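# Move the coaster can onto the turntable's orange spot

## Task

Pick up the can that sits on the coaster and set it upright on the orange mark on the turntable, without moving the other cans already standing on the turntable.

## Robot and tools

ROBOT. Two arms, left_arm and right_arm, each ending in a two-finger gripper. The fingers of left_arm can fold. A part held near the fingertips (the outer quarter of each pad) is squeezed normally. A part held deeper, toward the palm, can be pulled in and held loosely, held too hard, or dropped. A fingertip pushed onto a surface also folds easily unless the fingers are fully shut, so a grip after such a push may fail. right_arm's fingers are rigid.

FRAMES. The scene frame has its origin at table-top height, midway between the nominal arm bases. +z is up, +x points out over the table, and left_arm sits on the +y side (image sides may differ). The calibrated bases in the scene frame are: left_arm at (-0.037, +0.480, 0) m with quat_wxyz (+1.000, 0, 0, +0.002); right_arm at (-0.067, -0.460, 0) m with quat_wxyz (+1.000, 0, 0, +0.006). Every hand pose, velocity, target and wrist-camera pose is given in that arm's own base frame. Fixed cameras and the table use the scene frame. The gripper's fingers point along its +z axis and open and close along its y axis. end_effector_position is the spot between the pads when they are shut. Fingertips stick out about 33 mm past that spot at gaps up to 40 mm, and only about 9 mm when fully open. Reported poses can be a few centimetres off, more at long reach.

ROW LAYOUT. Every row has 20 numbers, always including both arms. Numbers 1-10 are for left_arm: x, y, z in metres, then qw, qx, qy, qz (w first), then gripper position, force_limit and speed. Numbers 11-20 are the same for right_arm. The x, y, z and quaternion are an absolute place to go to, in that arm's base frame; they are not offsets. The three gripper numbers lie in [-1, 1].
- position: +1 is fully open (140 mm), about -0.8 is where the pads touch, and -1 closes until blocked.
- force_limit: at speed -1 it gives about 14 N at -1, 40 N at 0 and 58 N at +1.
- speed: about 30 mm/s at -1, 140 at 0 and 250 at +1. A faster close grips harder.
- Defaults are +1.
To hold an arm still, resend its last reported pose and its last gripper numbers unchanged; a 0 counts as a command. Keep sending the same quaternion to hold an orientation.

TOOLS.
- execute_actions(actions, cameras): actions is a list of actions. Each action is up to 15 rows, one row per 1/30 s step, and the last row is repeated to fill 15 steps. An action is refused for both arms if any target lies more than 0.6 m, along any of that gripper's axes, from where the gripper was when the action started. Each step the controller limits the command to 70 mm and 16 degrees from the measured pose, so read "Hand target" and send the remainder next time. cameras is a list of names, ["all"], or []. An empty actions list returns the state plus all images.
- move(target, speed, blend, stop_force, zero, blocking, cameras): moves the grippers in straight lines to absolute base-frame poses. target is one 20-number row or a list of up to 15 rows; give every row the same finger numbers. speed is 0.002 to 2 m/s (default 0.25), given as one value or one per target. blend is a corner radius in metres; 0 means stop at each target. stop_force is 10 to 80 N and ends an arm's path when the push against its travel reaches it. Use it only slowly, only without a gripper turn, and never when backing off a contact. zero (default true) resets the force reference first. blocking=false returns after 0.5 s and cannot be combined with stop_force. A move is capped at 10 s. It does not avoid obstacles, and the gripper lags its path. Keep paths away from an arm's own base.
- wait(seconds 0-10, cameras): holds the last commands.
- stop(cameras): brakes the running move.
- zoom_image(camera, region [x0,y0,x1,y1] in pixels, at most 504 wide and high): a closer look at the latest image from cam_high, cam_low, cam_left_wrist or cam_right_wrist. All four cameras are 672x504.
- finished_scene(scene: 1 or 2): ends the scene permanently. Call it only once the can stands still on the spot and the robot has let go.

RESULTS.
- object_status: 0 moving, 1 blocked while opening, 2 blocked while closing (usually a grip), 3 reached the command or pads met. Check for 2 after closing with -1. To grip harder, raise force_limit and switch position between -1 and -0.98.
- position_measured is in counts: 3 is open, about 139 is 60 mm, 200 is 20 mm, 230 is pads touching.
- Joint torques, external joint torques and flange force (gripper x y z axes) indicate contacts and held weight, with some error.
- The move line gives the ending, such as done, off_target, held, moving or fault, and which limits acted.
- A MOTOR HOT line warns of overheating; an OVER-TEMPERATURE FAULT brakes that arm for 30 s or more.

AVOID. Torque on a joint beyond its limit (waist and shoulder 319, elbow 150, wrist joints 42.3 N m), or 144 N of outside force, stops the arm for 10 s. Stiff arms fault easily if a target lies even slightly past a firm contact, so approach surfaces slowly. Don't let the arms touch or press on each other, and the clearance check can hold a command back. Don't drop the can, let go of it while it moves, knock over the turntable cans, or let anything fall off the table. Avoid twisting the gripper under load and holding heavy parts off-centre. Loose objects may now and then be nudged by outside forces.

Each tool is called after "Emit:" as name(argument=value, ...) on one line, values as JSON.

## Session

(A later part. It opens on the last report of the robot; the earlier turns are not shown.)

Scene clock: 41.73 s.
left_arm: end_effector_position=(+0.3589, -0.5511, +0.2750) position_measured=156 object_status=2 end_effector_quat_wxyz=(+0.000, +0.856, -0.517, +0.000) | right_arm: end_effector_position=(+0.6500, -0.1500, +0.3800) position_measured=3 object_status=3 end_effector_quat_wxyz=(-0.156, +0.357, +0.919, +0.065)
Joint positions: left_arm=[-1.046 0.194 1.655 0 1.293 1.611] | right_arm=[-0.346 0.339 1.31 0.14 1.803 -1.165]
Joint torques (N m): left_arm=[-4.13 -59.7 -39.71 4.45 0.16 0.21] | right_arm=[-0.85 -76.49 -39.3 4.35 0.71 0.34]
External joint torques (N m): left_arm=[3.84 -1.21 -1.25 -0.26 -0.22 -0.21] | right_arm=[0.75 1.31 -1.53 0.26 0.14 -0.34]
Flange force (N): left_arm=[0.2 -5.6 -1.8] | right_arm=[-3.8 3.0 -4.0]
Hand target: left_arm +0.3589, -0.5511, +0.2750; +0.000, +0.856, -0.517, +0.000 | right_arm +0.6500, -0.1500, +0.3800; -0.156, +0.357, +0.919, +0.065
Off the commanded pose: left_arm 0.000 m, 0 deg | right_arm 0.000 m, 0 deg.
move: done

Emit:
wait(seconds=6.04)

Emit:
move(target=[[0.3898,-0.5017,0.255,0,0.856,-0.517,0,-1,-0.01,-0.7,0.65,-0.15,0.38,-0.156,0.357,0.919,0.065,1,1,1],[0.4381,-0.4692,0.215,0,0.856,-0.517,0,-1,-0.01,-0.7,0.65,-0.15,0.38,-0.156,0.357,0.919,0.065,1,1,1],[0.4954,-0.4591,0.173,0,0.856,-0.517,0,-1,-0.01,-0.7,0.65,-0.15,0.38,-0.156,0.357,0.919,0.065,1,1,1],[0.5519,-0.4732,0.163,0,0.856,-0.517,0,-1,-0.01,-0.7,0.65,-0.15,0.38,-0.156,0.357,0.919,0.065,1,1,1],[0.5977,-0.509,0.163,0,0.856,-0.517,0,-1,-0.01,-0.7,0.65,-0.15,0.38,-0.156,0.357,0.919,0.065,1,1,1],[0.6251,-0.5604,0.163,0,0.856,-0.517,0,-1,-0.01,-0.7,0.65,-0.15,0.38,-0.156,0.357,0.919,0.065,1,1,1]], blend=[0.025,0.025,0.025,0.025,0.025,0], speed=[0.137,0.157,0.161,0.1315,0.1295,0.1295], blocking=false)

Emit:
wait(seconds=1.65)

Emit:
move(target=[[0.6141,-0.5333,0.163,0,0.856,-0.517,0,0.3,-0.01,-0.3,0.65,-0.15,0.38,-0.156,0.357,0.919,0.065,1,1,1],[0.6302,-0.5892,0.175,0,0.856,-0.517,0,0.3,-0.01,-0.3,0.65,-0.15,0.38,-0.156,0.357,0.919,0.065,1,1,1],[0.6221,-0.6469,0.22,0,0.856,-0.517,0,0.3,-0.01,-0.3,0.65,-0.15,0.38,-0.156,0.357,0.919,0.065,1,1,1],[0.5977,-0.689,0.26,0,0.856,-0.517,0,0.3,-0.01,-0.3,0.65,-0.15,0.38,-0.156,0.357,0.919,0.065,1,1,1]], blend=[0.019,0.025,0.025,0], speed=[0.1295,0.133,0.162,0.16], cameras=["cam_high","cam_left_wrist"])

Emit:
zoom_image(camera="cam_high", region=[180, 120, 380, 280])

Scene clock: 48.23 s.
left_arm: end_effector_position=(+0.3589, -0.5511, +0.2750) position_measured=156 object_status=2 end_effector_quat_wxyz=(+0.000, +0.856, -0.517, +0.000) | right_arm: end_effector_position=(+0.6500, -0.1500, +0.3800) position_measured=3 object_status=3 end_effector_quat_wxyz=(-0.156, +0.357, +0.919, +0.065)
Joint positions: left_arm=[-1.046 0.193 1.655 0 1.293 1.611] | right_arm=[-0.346 0.339 1.31 0.14 1.803 -1.165]
Joint torques (N m): left_arm=[-3.19 -59.97 -39.55 4.49 0.19 0.21] | right_arm=[-0.47 -76.24 -39.23 4.28 0.78 0.34]
External joint torques (N m): left_arm=[3.31 -1.36 -1.45 -0.29 -0.24 -0.21] | right_arm=[0.45 1.97 -1.15 0.29 0.07 -0.34]
Flange force (N): left_arm=[0.4 -4.8 -2.1] | right_arm=[-4.4 2.8 -3.3]
Hand target: left_arm +0.3589, -0.5511, +0.2750; +0.000, +0.856, -0.517, +0.000 | right_arm +0.6500, -0.1500, +0.3800; -0.156, +0.357, +0.919, +0.065
Tool commands: left_gripper/position=-1.0 left_gripper/force_limit=-0.01 left_gripper/speed=-0.7 right_gripper/position=+1.0 right_gripper/force_limit=+1.0 right_gripper/speed=+1.0
Off the commanded pose: left_arm 0.000 m, 0 deg | right_arm 0.000 m, 0 deg.
wait: 6.07 s; at rest from the start

Scene clock: 48.73 s.
left_arm: end_effector_position=(+0.3874, -0.5074, +0.2561) position_measured=156 object_status=2 end_effector_quat_wxyz=(+0.000, +0.856, -0.517, +0.000) end_effector_velocity=(+0.081, +0.097, -0.060) end_effector_angular_velocity=(+0.001, +0.000, +0.000) | right_arm: end_effector_position=(+0.6500, -0.1500, +0.3800) position_measured=3 object_status=3 end_effector_quat_wxyz=(-0.156, +0.357, +0.919, +0.065)
Joint positions: left_arm=[-0.973 0.173 1.716 0 1.253 1.684] | right_arm=[-0.346 0.339 1.31 0.14 1.803 -1.165]
Joint velocities: left_arm=[0.191 -0.012 0.126 0 -0.113 0.19] | right_arm=[within noise]
Joint torques (N m): left_arm=[-5.38 -56.64 -40 4.38 0.29 0.54] | right_arm=[-0.57 -75.97 -39.3 4.25 0.71 0.34]
External joint torques (N m): left_arm=[4.65 0.23 -0.45 -0.25 -0.39 -0.54] | right_arm=[0.41 2.64 -0.73 0.27 0.12 -0.34]
Flange force (N): left_arm=[0.3 -6.6 0.2] | right_arm=[-4.8 2.8 -2.7]
Hand target: left_arm +0.3929, -0.5015, +0.2520; +0.000, +0.856, -0.517, +0.000 | right_arm +0.6500, -0.1500, +0.3800; -0.156, +0.357, +0.919, +0.065
Tool commands: left_gripper/position=-1.0 left_gripper/force_limit=-0.01 left_gripper/speed=-0.7 right_gripper/position=+1.0 right_gripper/force_limit=+1.0 right_gripper/speed=+1.0
Off the commanded pose: left_arm 0.261 m, 0 deg | right_arm 0.000 m, 0 deg.
move: running; path passed 0 of 6 targets

Scene clock: 50.40 s.
left_arm: end_effector_position=(+0.5791, -0.4945, +0.1630) position_measured=156 object_status=2 end_effector_quat_wxyz=(+0.000, +0.856, -0.517, +0.000) end_effector_velocity=(+0.100, -0.081, +0.000) end_effector_angular_velocity=(+0.000, -0.001, -0.001) | right_arm: end_effector_position=(+0.6500, -0.1500, +0.3800) position_measured=3 object_status=3 end_effector_quat_wxyz=(-0.156, +0.357, +0.919, +0.065)
Joint positions: left_arm=[-0.752 0.413 1.572 0 1.157 1.905] | right_arm=[-0.346 0.339 1.31 0.14 1.803 -1.165]
Joint velocities: left_arm=[0.012 0.19 -0.282 0.001 0.092 0.012] | right_arm=[within noise]
Joint torques (N m): left_arm=[-7.21 -78.47 -35.59 4.17 -0.06 0.38] | right_arm=[-0.87 -76.3 -39.28 4.28 0.76 0.33]
External joint torques (N m): left_arm=[6.79 -1.91 -3.3 -0.21 0 -0.38] | right_arm=[0.86 1.61 -1.2 0.31 0.09 -0.33]
Flange force (N): left_arm=[1.3 -9.6 -4.5] | right_arm=[-3.8 3.1 -3.2]
Hand target: left_arm +0.5850, -0.4995, +0.1630; +0.000, +0.856, -0.517, +0.000 | right_arm +0.6500, -0.1500, +0.3800; -0.156, +0.357, +0.919, +0.065
Tool commands: left_gripper/position=-1.0 left_gripper/force_limit=-0.01 left_gripper/speed=-0.7 right_gripper/position=+1.0 right_gripper/force_limit=+1.0 right_gripper/speed=+1.0
Off the commanded pose: left_arm 0.080 m, 0 deg | right_arm 0.000 m, 0 deg.
earlier move: running; path passed 4 of 6 targets
wait: 1.67 s; no rest

Scene clock: 52.33 s.
left_arm: end_effector_position=(+0.5976, -0.6890, +0.2599) position_measured=91 object_status=3 end_effector_quat_wxyz=(+0.000, +0.856, -0.517, +0.000) | right_arm: end_effector_position=(+0.6500, -0.1500, +0.3800) position_measured=3 object_status=3 end_effector_quat_wxyz=(-0.156, +0.357, +0.919, +0.065)
Joint positions: left_arm=[-0.894 0.613 1.079 0 1.45 1.763] | right_arm=[-0.346 0.339 1.31 0.14 1.803 -1.165]
Joint torques (N m): left_arm=[-2.9 -100.37 -40 4.59 0.2 0.18] | right_arm=[-1.39 -76.19 -39.43 4.31 0.78 0.37]
External joint torques (N m): left_arm=[2.68 -2.1 -2.22 -0.28 -0.25 -0.18] | right_arm=[1.44 1.76 -0.99 0.26 0.07 -0.37]
Flange force (N): left_arm=[1.9 -3.3 -3.2] | right_arm=[-3.4 3.6 -2.7]
Hand target: left_arm +0.5977, -0.6890, +0.2600; +0.000, +0.856, -0.517, +0.000 | right_arm +0.6500, -0.1500, +0.3800; -0.156, +0.357, +0.919, +0.065
Off the commanded pose: left_arm 0.000 m, 0 deg | right_arm 0.000 m, 0 deg.
earlier move: replaced; path passed 4 of 6 targets
move: done
camera_calibration:
cam_left_wrist: T_world_to_cam=[[-0.895188, -0.445491, -0.0132424, 0.239364], [-0.423916, 0.841909, 0.333892, 0.750289], [-0.137597, 0.30451, -0.942518, 0.687219], [0, 0, 0, 1]] pos_world=[0.626895, -0.734306, 0.400371]
Images, in order (width x height): cam_high 672x504, cam_left_wrist 672x504.

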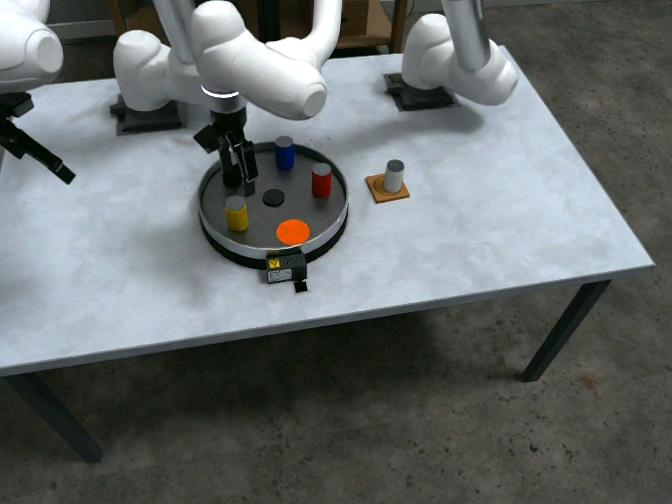

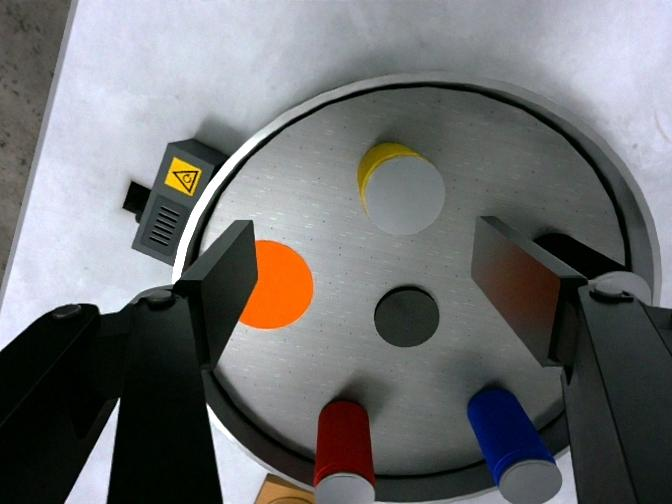

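Scaled by 2.520.

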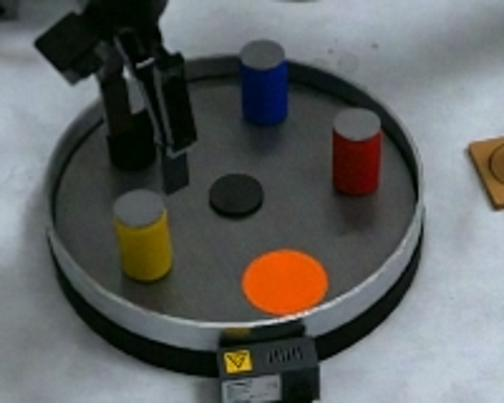

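Emit:
move(target=[[0.58, -0.5, 0.28, 0, 0.856, -0.517, 0, 0.3, -0.01, -0.3, 0.65, -0.15, 0.38, -0.156, 0.357, 0.919, 0.065,1,1,1],[0.467, -0.241, 0.23, 0, 0.856, -0.517, 0, 0.3, -0.01, -0.3, 0.65, -0.15, 0.38, -0.156, 0.357, 0.919, 0.065,1,1,1],[0.467, -0.241, 0.120, 0, 0.856, -0.517, 0, 0.3, -0.01, -0.3, 0.65, -0.15, 0.38, -0.156, 0.357, 0.919, 0.065,1,1,1],[0.467, -0.241, 0.120, 0, 0.856, -0.517, 0, -1, -0.01, -0.7, 0.65, -0.15, 0.38, -0.156, 0.357, 0.919, 0.065,1,1,1]], blend=[0.05,0.03,0,0], speed=[0.3,0.3,0.15,0.15], cameras=["cam_left_wrist"])

Emit:
move(target=[[0.467, -0.241, 0.29, 0, 0.856, -0.517, 0, -1, -0.01, -0.7, 0.65, -0.15, 0.38, -0.156, 0.357, 0.919, 0.065,1,1,1],[0.3589,-0.5511,0.275, 0, 0.856, -0.517, 0, -1, -0.01, -0.7, 0.65, -0.15, 0.38, -0.156, 0.357, 0.919, 0.065,1,1,1]], blend=[0.03,0], speed=[0.15,0.3], cameras=["cam_left_wrist","cam_high"])

Scene clock: 56.27 s.
left_arm: end_effector_position=(+0.4670, -0.2410, +0.1200) position_measured=156 object_status=2 end_effector_quat_wxyz=(+0.000, +0.856, -0.517, +0.000) | right_arm: end_effector_position=(+0.6500, -0.1500, +0.3800) position_measured=3 object_status=3 end_effector_quat_wxyz=(-0.156, +0.357, +0.919, +0.065)
Joint positions: left_arm=[-0.542 0.103 2.07 0 0.968 2.115] | right_arm=[-0.346 0.339 1.31 0.14 1.803 -1.165]
Joint torques (N m): left_arm=[-4.2 -37.71 -28.58 3.91 -0.03 0.25] | right_arm=[-0.85 -76.57 -39.42 4.33 0.81 0.3]
External joint torques (N m): left_arm=[4.18 -8.02 -6.47 -0.34 -0.02 -0.25] | right_arm=[0.73 1.93 -1.23 0.26 0.04 -0.3]
Flange force (N): left_arm=[-4.7 -5.8 -14.7] | right_arm=[-4.3 3.2 -3.4]
Hand target: left_arm +0.4670, -0.2410, +0.1200; +0.000, +0.856, -0.517, +0.000 | right_arm +0.6500, -0.1500, +0.3800; -0.156, +0.357, +0.919, +0.065
Off the commanded pose: left_arm 0.000 m, 0 deg | right_arm 0.000 m, 0 deg.
move: done
camera_calibration:
cam_left_wrist: T_world_to_cam=[[-0.8952, -0.445465, -0.0133271, 0.320259], [-0.423923, 0.841922, 0.333852, 0.364395], [-0.137499, 0.304514, -0.942531, 0.400895], [0, 0, 0, 1]] pos_world=[0.496294, -0.286206, 0.260471]
Images, in order (width x height): cam_left_wrist 672x504.

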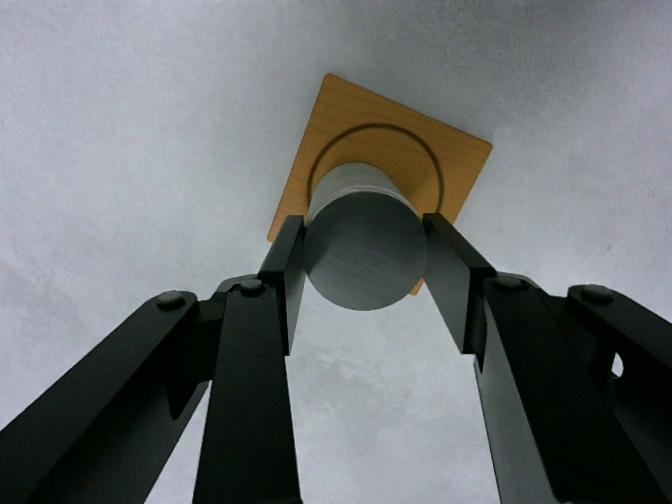

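Scene clock: 58.87 s.
left_arm: end_effector_position=(+0.3589, -0.5510, +0.2750) position_measured=156 object_status=2 end_effector_quat_wxyz=(+0.000, +0.856, -0.517, +0.000) | right_arm: end_effector_position=(+0.6500, -0.1500, +0.3800) position_measured=3 object_status=3 end_effector_quat_wxyz=(-0.156, +0.357, +0.919, +0.065)
Joint positions: left_arm=[-1.046 0.193 1.655 0 1.293 1.611] | right_arm=[-0.346 0.339 1.31 0.14 1.803 -1.165]
Joint torques (N m): left_arm=[-3.51 -61.04 -39.8 4.41 0.13 0.2] | right_arm=[-0.86 -76.43 -39.36 4.29 0.8 0.37]
External joint torques (N m): left_arm=[3.62 -0.23 -1.08 -0.22 -0.18 -0.2] | right_arm=[0.96 1.51 -1.3 0.31 0.05 -0.37]
Flange force (N): left_arm=[1.4 -5.4 -1.2] | right_arm=[-3.7 3.2 -3.3]
Hand target: left_arm +0.3589, -0.5511, +0.2750; +0.000, +0.856, -0.517, +0.000 | right_arm +0.6500, -0.1500, +0.3800; -0.156, +0.357, +0.919, +0.065
Off the commanded pose: left_arm 0.000 m, 0 deg | right_arm 0.000 m, 0 deg.
move: done
camera_calibration:
cam_left_wrist: T_world_to_cam=[[-0.895162, -0.44554, -0.0133568, 0.0873679], [-0.424003, 0.841882, 0.333851, 0.527909], [-0.137499, 0.304515, -0.942531, 0.626554], [0, 0, 0, 1]] pos_world=[0.388194, -0.596306, 0.415471]
Images, in order (width x height): cam_high 672x504, cam_left_wrist 672x504.

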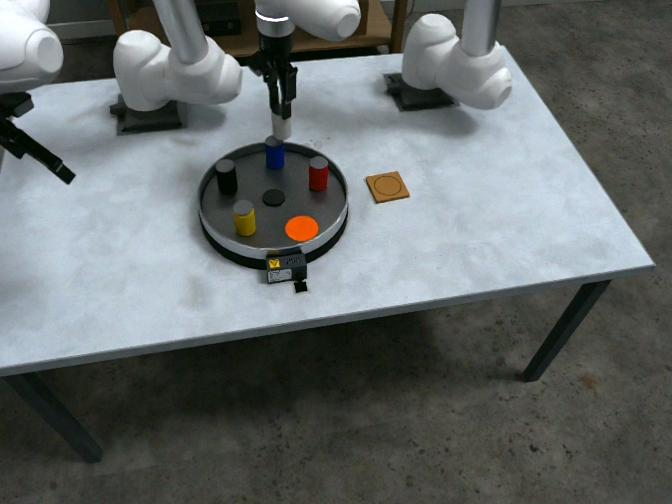

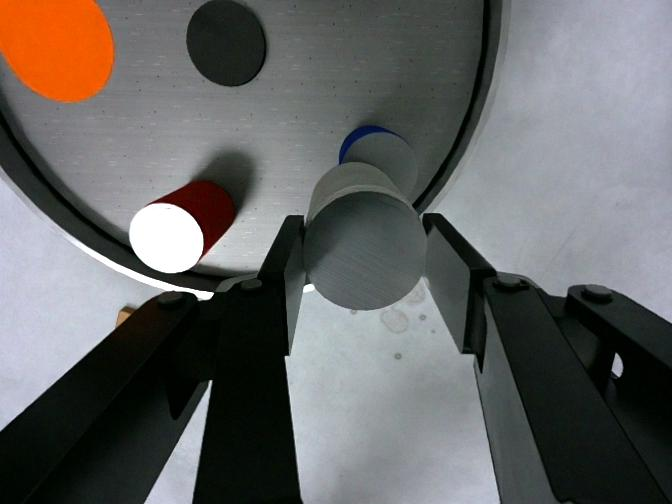

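Emit:
wait(seconds=3.6)

Emit:
move(target=[[0.3898,-0.5017,0.255,0,0.856,-0.517,0,-1,-0.01,-0.7,0.65,-0.15,0.38,-0.156,0.357,0.919,0.065,1,1,1],[0.4381,-0.4692,0.215,0,0.856,-0.517,0,-1,-0.01,-0.7,0.65,-0.15,0.38,-0.156,0.357,0.919,0.065,1,1,1],[0.4954,-0.4591,0.172,0,0.856,-0.517,0,-1,-0.01,-0.7,0.65,-0.15,0.38,-0.156,0.357,0.919,0.065,1,1,1],[0.5519,-0.4732,0.1625,0,0.856,-0.517,0,-1,-0.01,-0.7,0.65,-0.15,0.38,-0.156,0.357,0.919,0.065,1,1,1],[0.5977,-0.509,0.1625,0,0.856,-0.517,0,-1,-0.01,-0.7,0.65,-0.15,0.38,-0.156,0.357,0.919,0.065,1,1,1],[0.6251,-0.5604,0.1625,0,0.856,-0.517,0,-1,-0.01,-0.7,0.65,-0.15,0.38,-0.156,0.357,0.919,0.065,1,1,1]], blend=[0.025,0.025,0.025,0.025,0.025,0], speed=[0.137,0.157,0.161,0.1315,0.1295,0.1295], blocking=false)

Emit:
wait(seconds=1.65, cameras=["cam_left_wrist"])

Emit:
move(target=[[0.6141,-0.5333,0.1625,0,0.856,-0.517,0,0.3,-0.01,-0.3,0.65,-0.15,0.38,-0.156,0.357,0.919,0.065,1,1,1],[0.6302,-0.5892,0.175,0,0.856,-0.517,0,0.3,-0.01,-0.3,0.65,-0.15,0.38,-0.156,0.357,0.919,0.065,1,1,1],[0.6221,-0.6469,0.22,0,0.856,-0.517,0,0.3,-0.01,-0.3,0.65,-0.15,0.38,-0.156,0.357,0.919,0.065,1,1,1],[0.5977,-0.689,0.26,0,0.856,-0.517,0,0.3,-0.01,-0.3,0.65,-0.15,0.38,-0.156,0.357,0.919,0.065,1,1,1]], blend=[0.019,0.025,0.025,0], speed=[0.1295,0.133,0.162,0.16], cameras=["cam_high","cam_left_wrist"])

Emit:
move(target=[0.56, -0.40, 0.33, 0, 0.856, -0.517, 0, 0.3, -0.01, -0.3, 0.65, -0.15, 0.38, -0.156, 0.357, 0.919, 0.065,1,1,1], cameras=["cam_high"])

Emit:
zoom_image(camera="cam_high", region=[180, 120, 380, 280])

Scene clock: 63.03 s.
left_arm: end_effector_position=(+0.3589, -0.5511, +0.2750) position_measured=156 object_status=2 end_effector_quat_wxyz=(+0.000, +0.856, -0.517, +0.000) | right_arm: end_effector_position=(+0.6500, -0.1500, +0.3800) position_measured=3 object_status=3 end_effector_quat_wxyz=(-0.156, +0.357, +0.919, +0.065)
Joint positions: left_arm=[-1.046 0.193 1.655 0 1.293 1.611] | right_arm=[-0.346 0.339 1.31 0.14 1.803 -1.165]
Joint torques (N m): left_arm=[-3.53 -59.52 -39.65 4.36 0.11 0.18] | right_arm=[-0.71 -76.66 -39.18 4.28 0.75 0.31]
External joint torques (N m): left_arm=[3.58 -1.62 -1.32 -0.16 -0.17 -0.18] | right_arm=[0.73 2.17 -1.32 0.3 0.09 -0.31]
Flange force (N): left_arm=[-0.3 -5.2 -2.1] | right_arm=[-4.8 3.5 -3.7]
Hand target: left_arm +0.3589, -0.5511, +0.2750; +0.000, +0.856, -0.517, +0.000 | right_arm +0.6500, -0.1500, +0.3800; -0.156, +0.357, +0.919, +0.065
Tool commands: left_gripper/position=-1.0 left_gripper/force_limit=-0.01 left_gripper/speed=-0.7 right_gripper/position=+1.0 right_gripper/force_limit=+1.0 right_gripper/speed=+1.0
Off the commanded pose: left_arm 0.000 m, 0 deg | right_arm 0.000 m, 0 deg.
wait: 3.60 s; at rest from the start

Scene clock: 63.53 s.
left_arm: end_effector_position=(+0.3875, -0.5073, +0.2560) position_measured=156 object_status=2 end_effector_quat_wxyz=(+0.000, +0.856, -0.517, +0.000) end_effector_velocity=(+0.080, +0.094, -0.058) end_effector_angular_velocity=(+0.001, +0.000, +0.000) | right_arm: end_effector_position=(+0.6500, -0.1500, +0.3800) position_measured=3 object_status=3 end_effector_quat_wxyz=(-0.156, +0.357, +0.919, +0.065)
Joint positions: left_arm=[-0.973 0.173 1.716 0 1.253 1.685] | right_arm=[-0.346 0.339 1.31 0.14 1.803 -1.165]
Joint velocities: left_arm=[0.187 -0.011 0.123 0.001 -0.111 0.186] | right_arm=[within noise]
Joint torques (N m): left_arm=[-4.46 -55.61 -38.94 4.42 0.52 -0.26] | right_arm=[-0.54 -76.33 -39.24 4.33 0.76 0.37]
External joint torques (N m): left_arm=[4.09 -0.49 -1.33 -0.3 -0.62 0.26] | right_arm=[0.6 1.29 -1.49 0.28 0.09 -0.37]
Flange force (N): left_arm=[0.7 -7.0 -0.8] | right_arm=[-3.9 2.8 -3.8]
Hand target: left_arm +0.3929, -0.5014, +0.2519; +0.000, +0.856, -0.517, +0.000 | right_arm +0.6500, -0.1500, +0.3800; -0.156, +0.357, +0.919, +0.065
Tool commands: left_gripper/position=-1.0 left_gripper/force_limit=-0.01 left_gripper/speed=-0.7 right_gripper/position=+1.0 right_gripper/force_limit=+1.0 right_gripper/speed=+1.0
Off the commanded pose: left_arm 0.261 m, 0 deg | right_arm 0.000 m, 0 deg.
move: running; path passed 0 of 6 targets

Scene clock: 65.20 s.
left_arm: end_effector_position=(+0.5790, -0.4945, +0.1625) position_measured=156 object_status=2 end_effector_quat_wxyz=(+0.000, +0.856, -0.517, +0.000) end_effector_velocity=(+0.101, -0.081, +0.000) end_effector_angular_velocity=(+0.000, +0.000, +0.001) | right_arm: end_effector_position=(+0.6500, -0.1500, +0.3800) position_measured=3 object_status=3 end_effector_quat_wxyz=(-0.156, +0.357, +0.919, +0.065)
Joint positions: left_arm=[-0.752 0.413 1.572 0 1.156 1.905] | right_arm=[-0.346 0.339 1.31 0.14 1.803 -1.165]
Joint velocities: left_arm=[0.013 0.19 -0.283 0 0.092 0.013] | right_arm=[within noise]
Joint torques (N m): left_arm=[-4.25 -78.67 -36.49 4.24 -0.02 0.52] | right_arm=[-0.74 -76.51 -39.24 4.23 0.77 0.31]
External joint torques (N m): left_arm=[3.64 -1.78 -2.3 -0.29 -0.02 -0.52] | right_arm=[0.73 1.82 -1.25 0.34 0.08 -0.31]
Flange force (N): left_arm=[0.9 -4.8 -3.4] | right_arm=[-4.2 3.2 -3.4]
Hand target: left_arm +0.5849, -0.4995, +0.1625; +0.000, +0.856, -0.517, +0.000 | right_arm +0.6500, -0.1500, +0.3800; -0.156, +0.357, +0.919, +0.065
Tool commands: left_gripper/position=-1.0 left_gripper/force_limit=-0.01 left_gripper/speed=-0.7 right_gripper/position=+1.0 right_gripper/force_limit=+1.0 right_gripper/speed=+1.0
Off the commanded pose: left_arm 0.080 m, 0 deg | right_arm 0.000 m, 0 deg.
earlier move: running; path passed 4 of 6 targets
wait: 1.67 s; no rest
camera_calibration:
cam_left_wrist: T_world_to_cam=[[-0.895192, -0.445478, -0.0134266, 0.308225], [-0.424005, 0.841987, 0.333582, 0.611194], [-0.137298, 0.304313, -0.942626, 0.533313], [0, 0, 0, 1]] pos_world=[0.608293, -0.539604, 0.30297]
Images, in order (width x height): cam_left_wrist 672x504.

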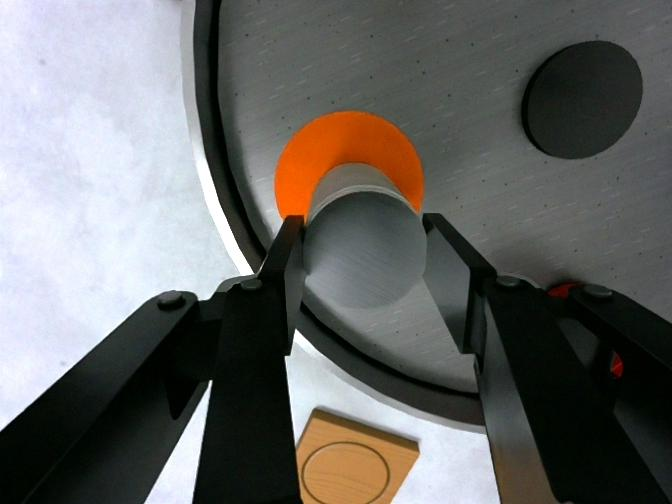

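Scene clock: 67.13 s.
left_arm: end_effector_position=(+0.5976, -0.6891, +0.2599) position_measured=91 object_status=3 end_effector_quat_wxyz=(+0.000, +0.856, -0.517, +0.000) | right_arm: end_effector_position=(+0.6500, -0.1500, +0.3800) position_measured=3 object_status=3 end_effector_quat_wxyz=(-0.156, +0.357, +0.919, +0.065)
Joint positions: left_arm=[-0.894 0.613 1.079 0 1.45 1.763] | right_arm=[-0.346 0.339 1.31 0.14 1.803 -1.165]
Joint torques (N m): left_arm=[-3.85 -100.51 -40.04 4.56 0.1 0.18] | right_arm=[-0.53 -76.86 -39.36 4.3 0.8 0.33]
External joint torques (N m): left_arm=[3.82 -1.96 -2.14 -0.26 -0.16 -0.18] | right_arm=[0.32 2.71 -1.13 0.28 0.04 -0.33]
Flange force (N): left_arm=[1.8 -4.5 -3.3] | right_arm=[-5.5 3.1 -3.5]
Hand target: left_arm +0.5977, -0.6890, +0.2600; +0.000, +0.856, -0.517, +0.000 | right_arm +0.6500, -0.1500, +0.3800; -0.156, +0.357, +0.919, +0.065
Off the commanded pose: left_arm 0.000 m, 0 deg | right_arm 0.000 m, 0 deg.
earlier move: replaced; path passed 4 of 6 targets
move: done
camera_calibration:
cam_left_wrist: T_world_to_cam=[[-0.895226, -0.445416, -0.0132128, 0.239432], [-0.423836, 0.841949, 0.333893, 0.750268], [-0.137597, 0.30451, -0.942518, 0.687219], [0, 0, 0, 1]] pos_world=[0.626895, -0.734305, 0.400371]
Images, in order (width x height): cam_high 672x504, cam_left_wrist 672x504.

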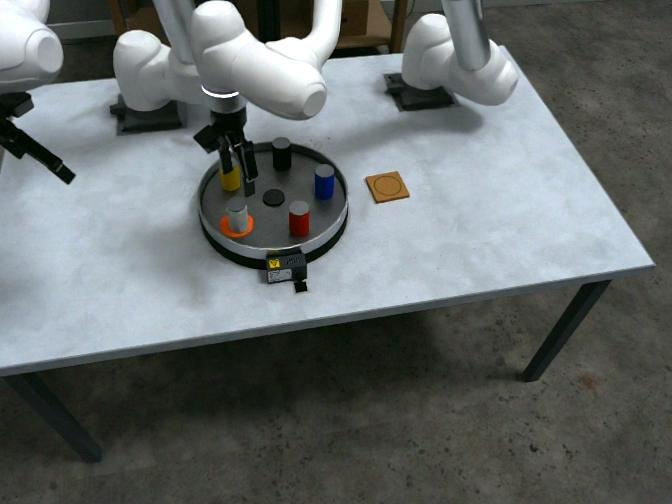

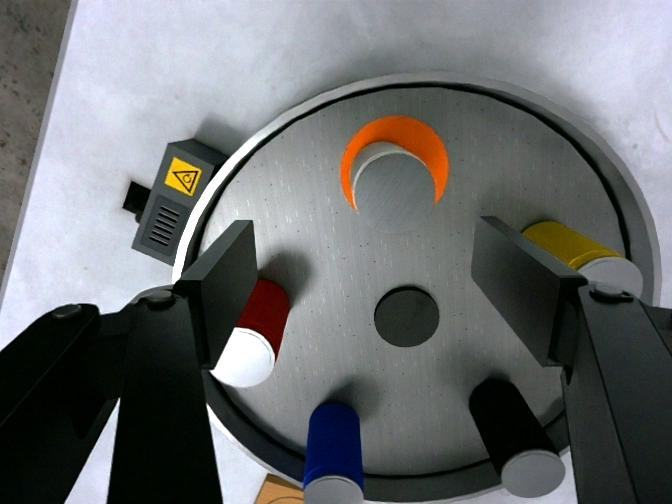

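Scene clock: 68.70 s.
left_arm: end_effector_position=(+0.5600, -0.4000, +0.3300) position_measured=91 object_status=3 end_effector_quat_wxyz=(+0.000, +0.856, -0.517, +0.000) | right_arm: end_effector_position=(+0.6500, -0.1500, +0.3800) position_measured=3 object_status=3 end_effector_quat_wxyz=(-0.156, +0.357, +0.919, +0.065)
Joint positions: left_arm=[-0.67 0.222 1.519 0 1.4 1.987] | right_arm=[-0.346 0.339 1.31 0.14 1.803 -1.165]
Joint torques (N m): left_arm=[-3.69 -63 -39.71 4.48 0.18 0.24] | right_arm=[-0.86 -76.14 -39.25 4.29 0.8 0.3]
External joint torques (N m): left_arm=[3.44 -1.91 -2.18 -0.22 -0.23 -0.24] | right_arm=[0.8 1.61 -1.26 0.3 0.05 -0.3]
Flange force (N): left_arm=[-0.8 -4.8 -3.3] | right_arm=[-3.9 3.1 -3.3]
Hand target: left_arm +0.5600, -0.4000, +0.3300; +0.000, +0.856, -0.517, +0.000 | right_arm +0.6500, -0.1500, +0.3800; -0.156, +0.357, +0.919, +0.065
Off the commanded pose: left_arm 0.000 m, 0 deg | right_arm 0.000 m, 0 deg.
move: done
Images, in order (width x height): cam_high 672x504.

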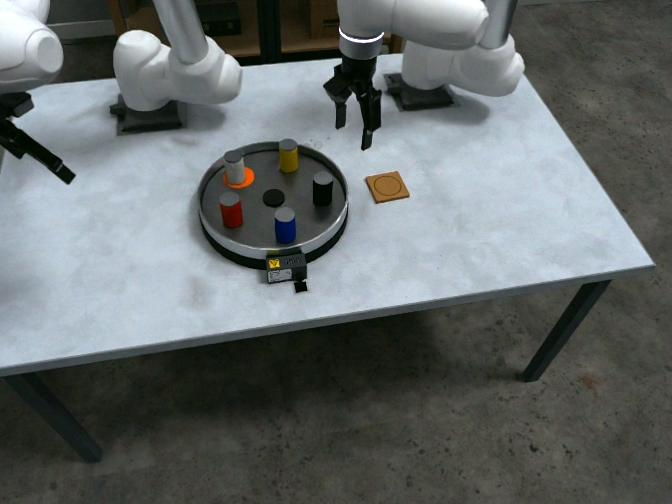

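Scaled by 2.520.

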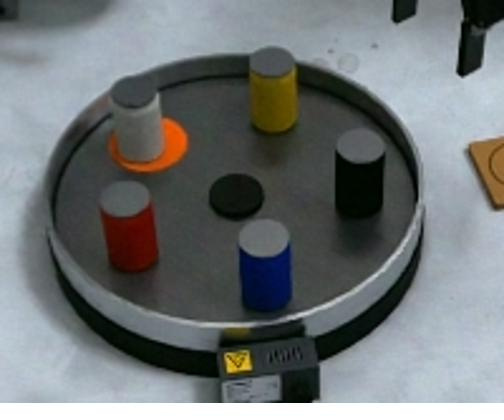

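Emit:
finished_scene(scene=2)

The scene is finished: the task was done.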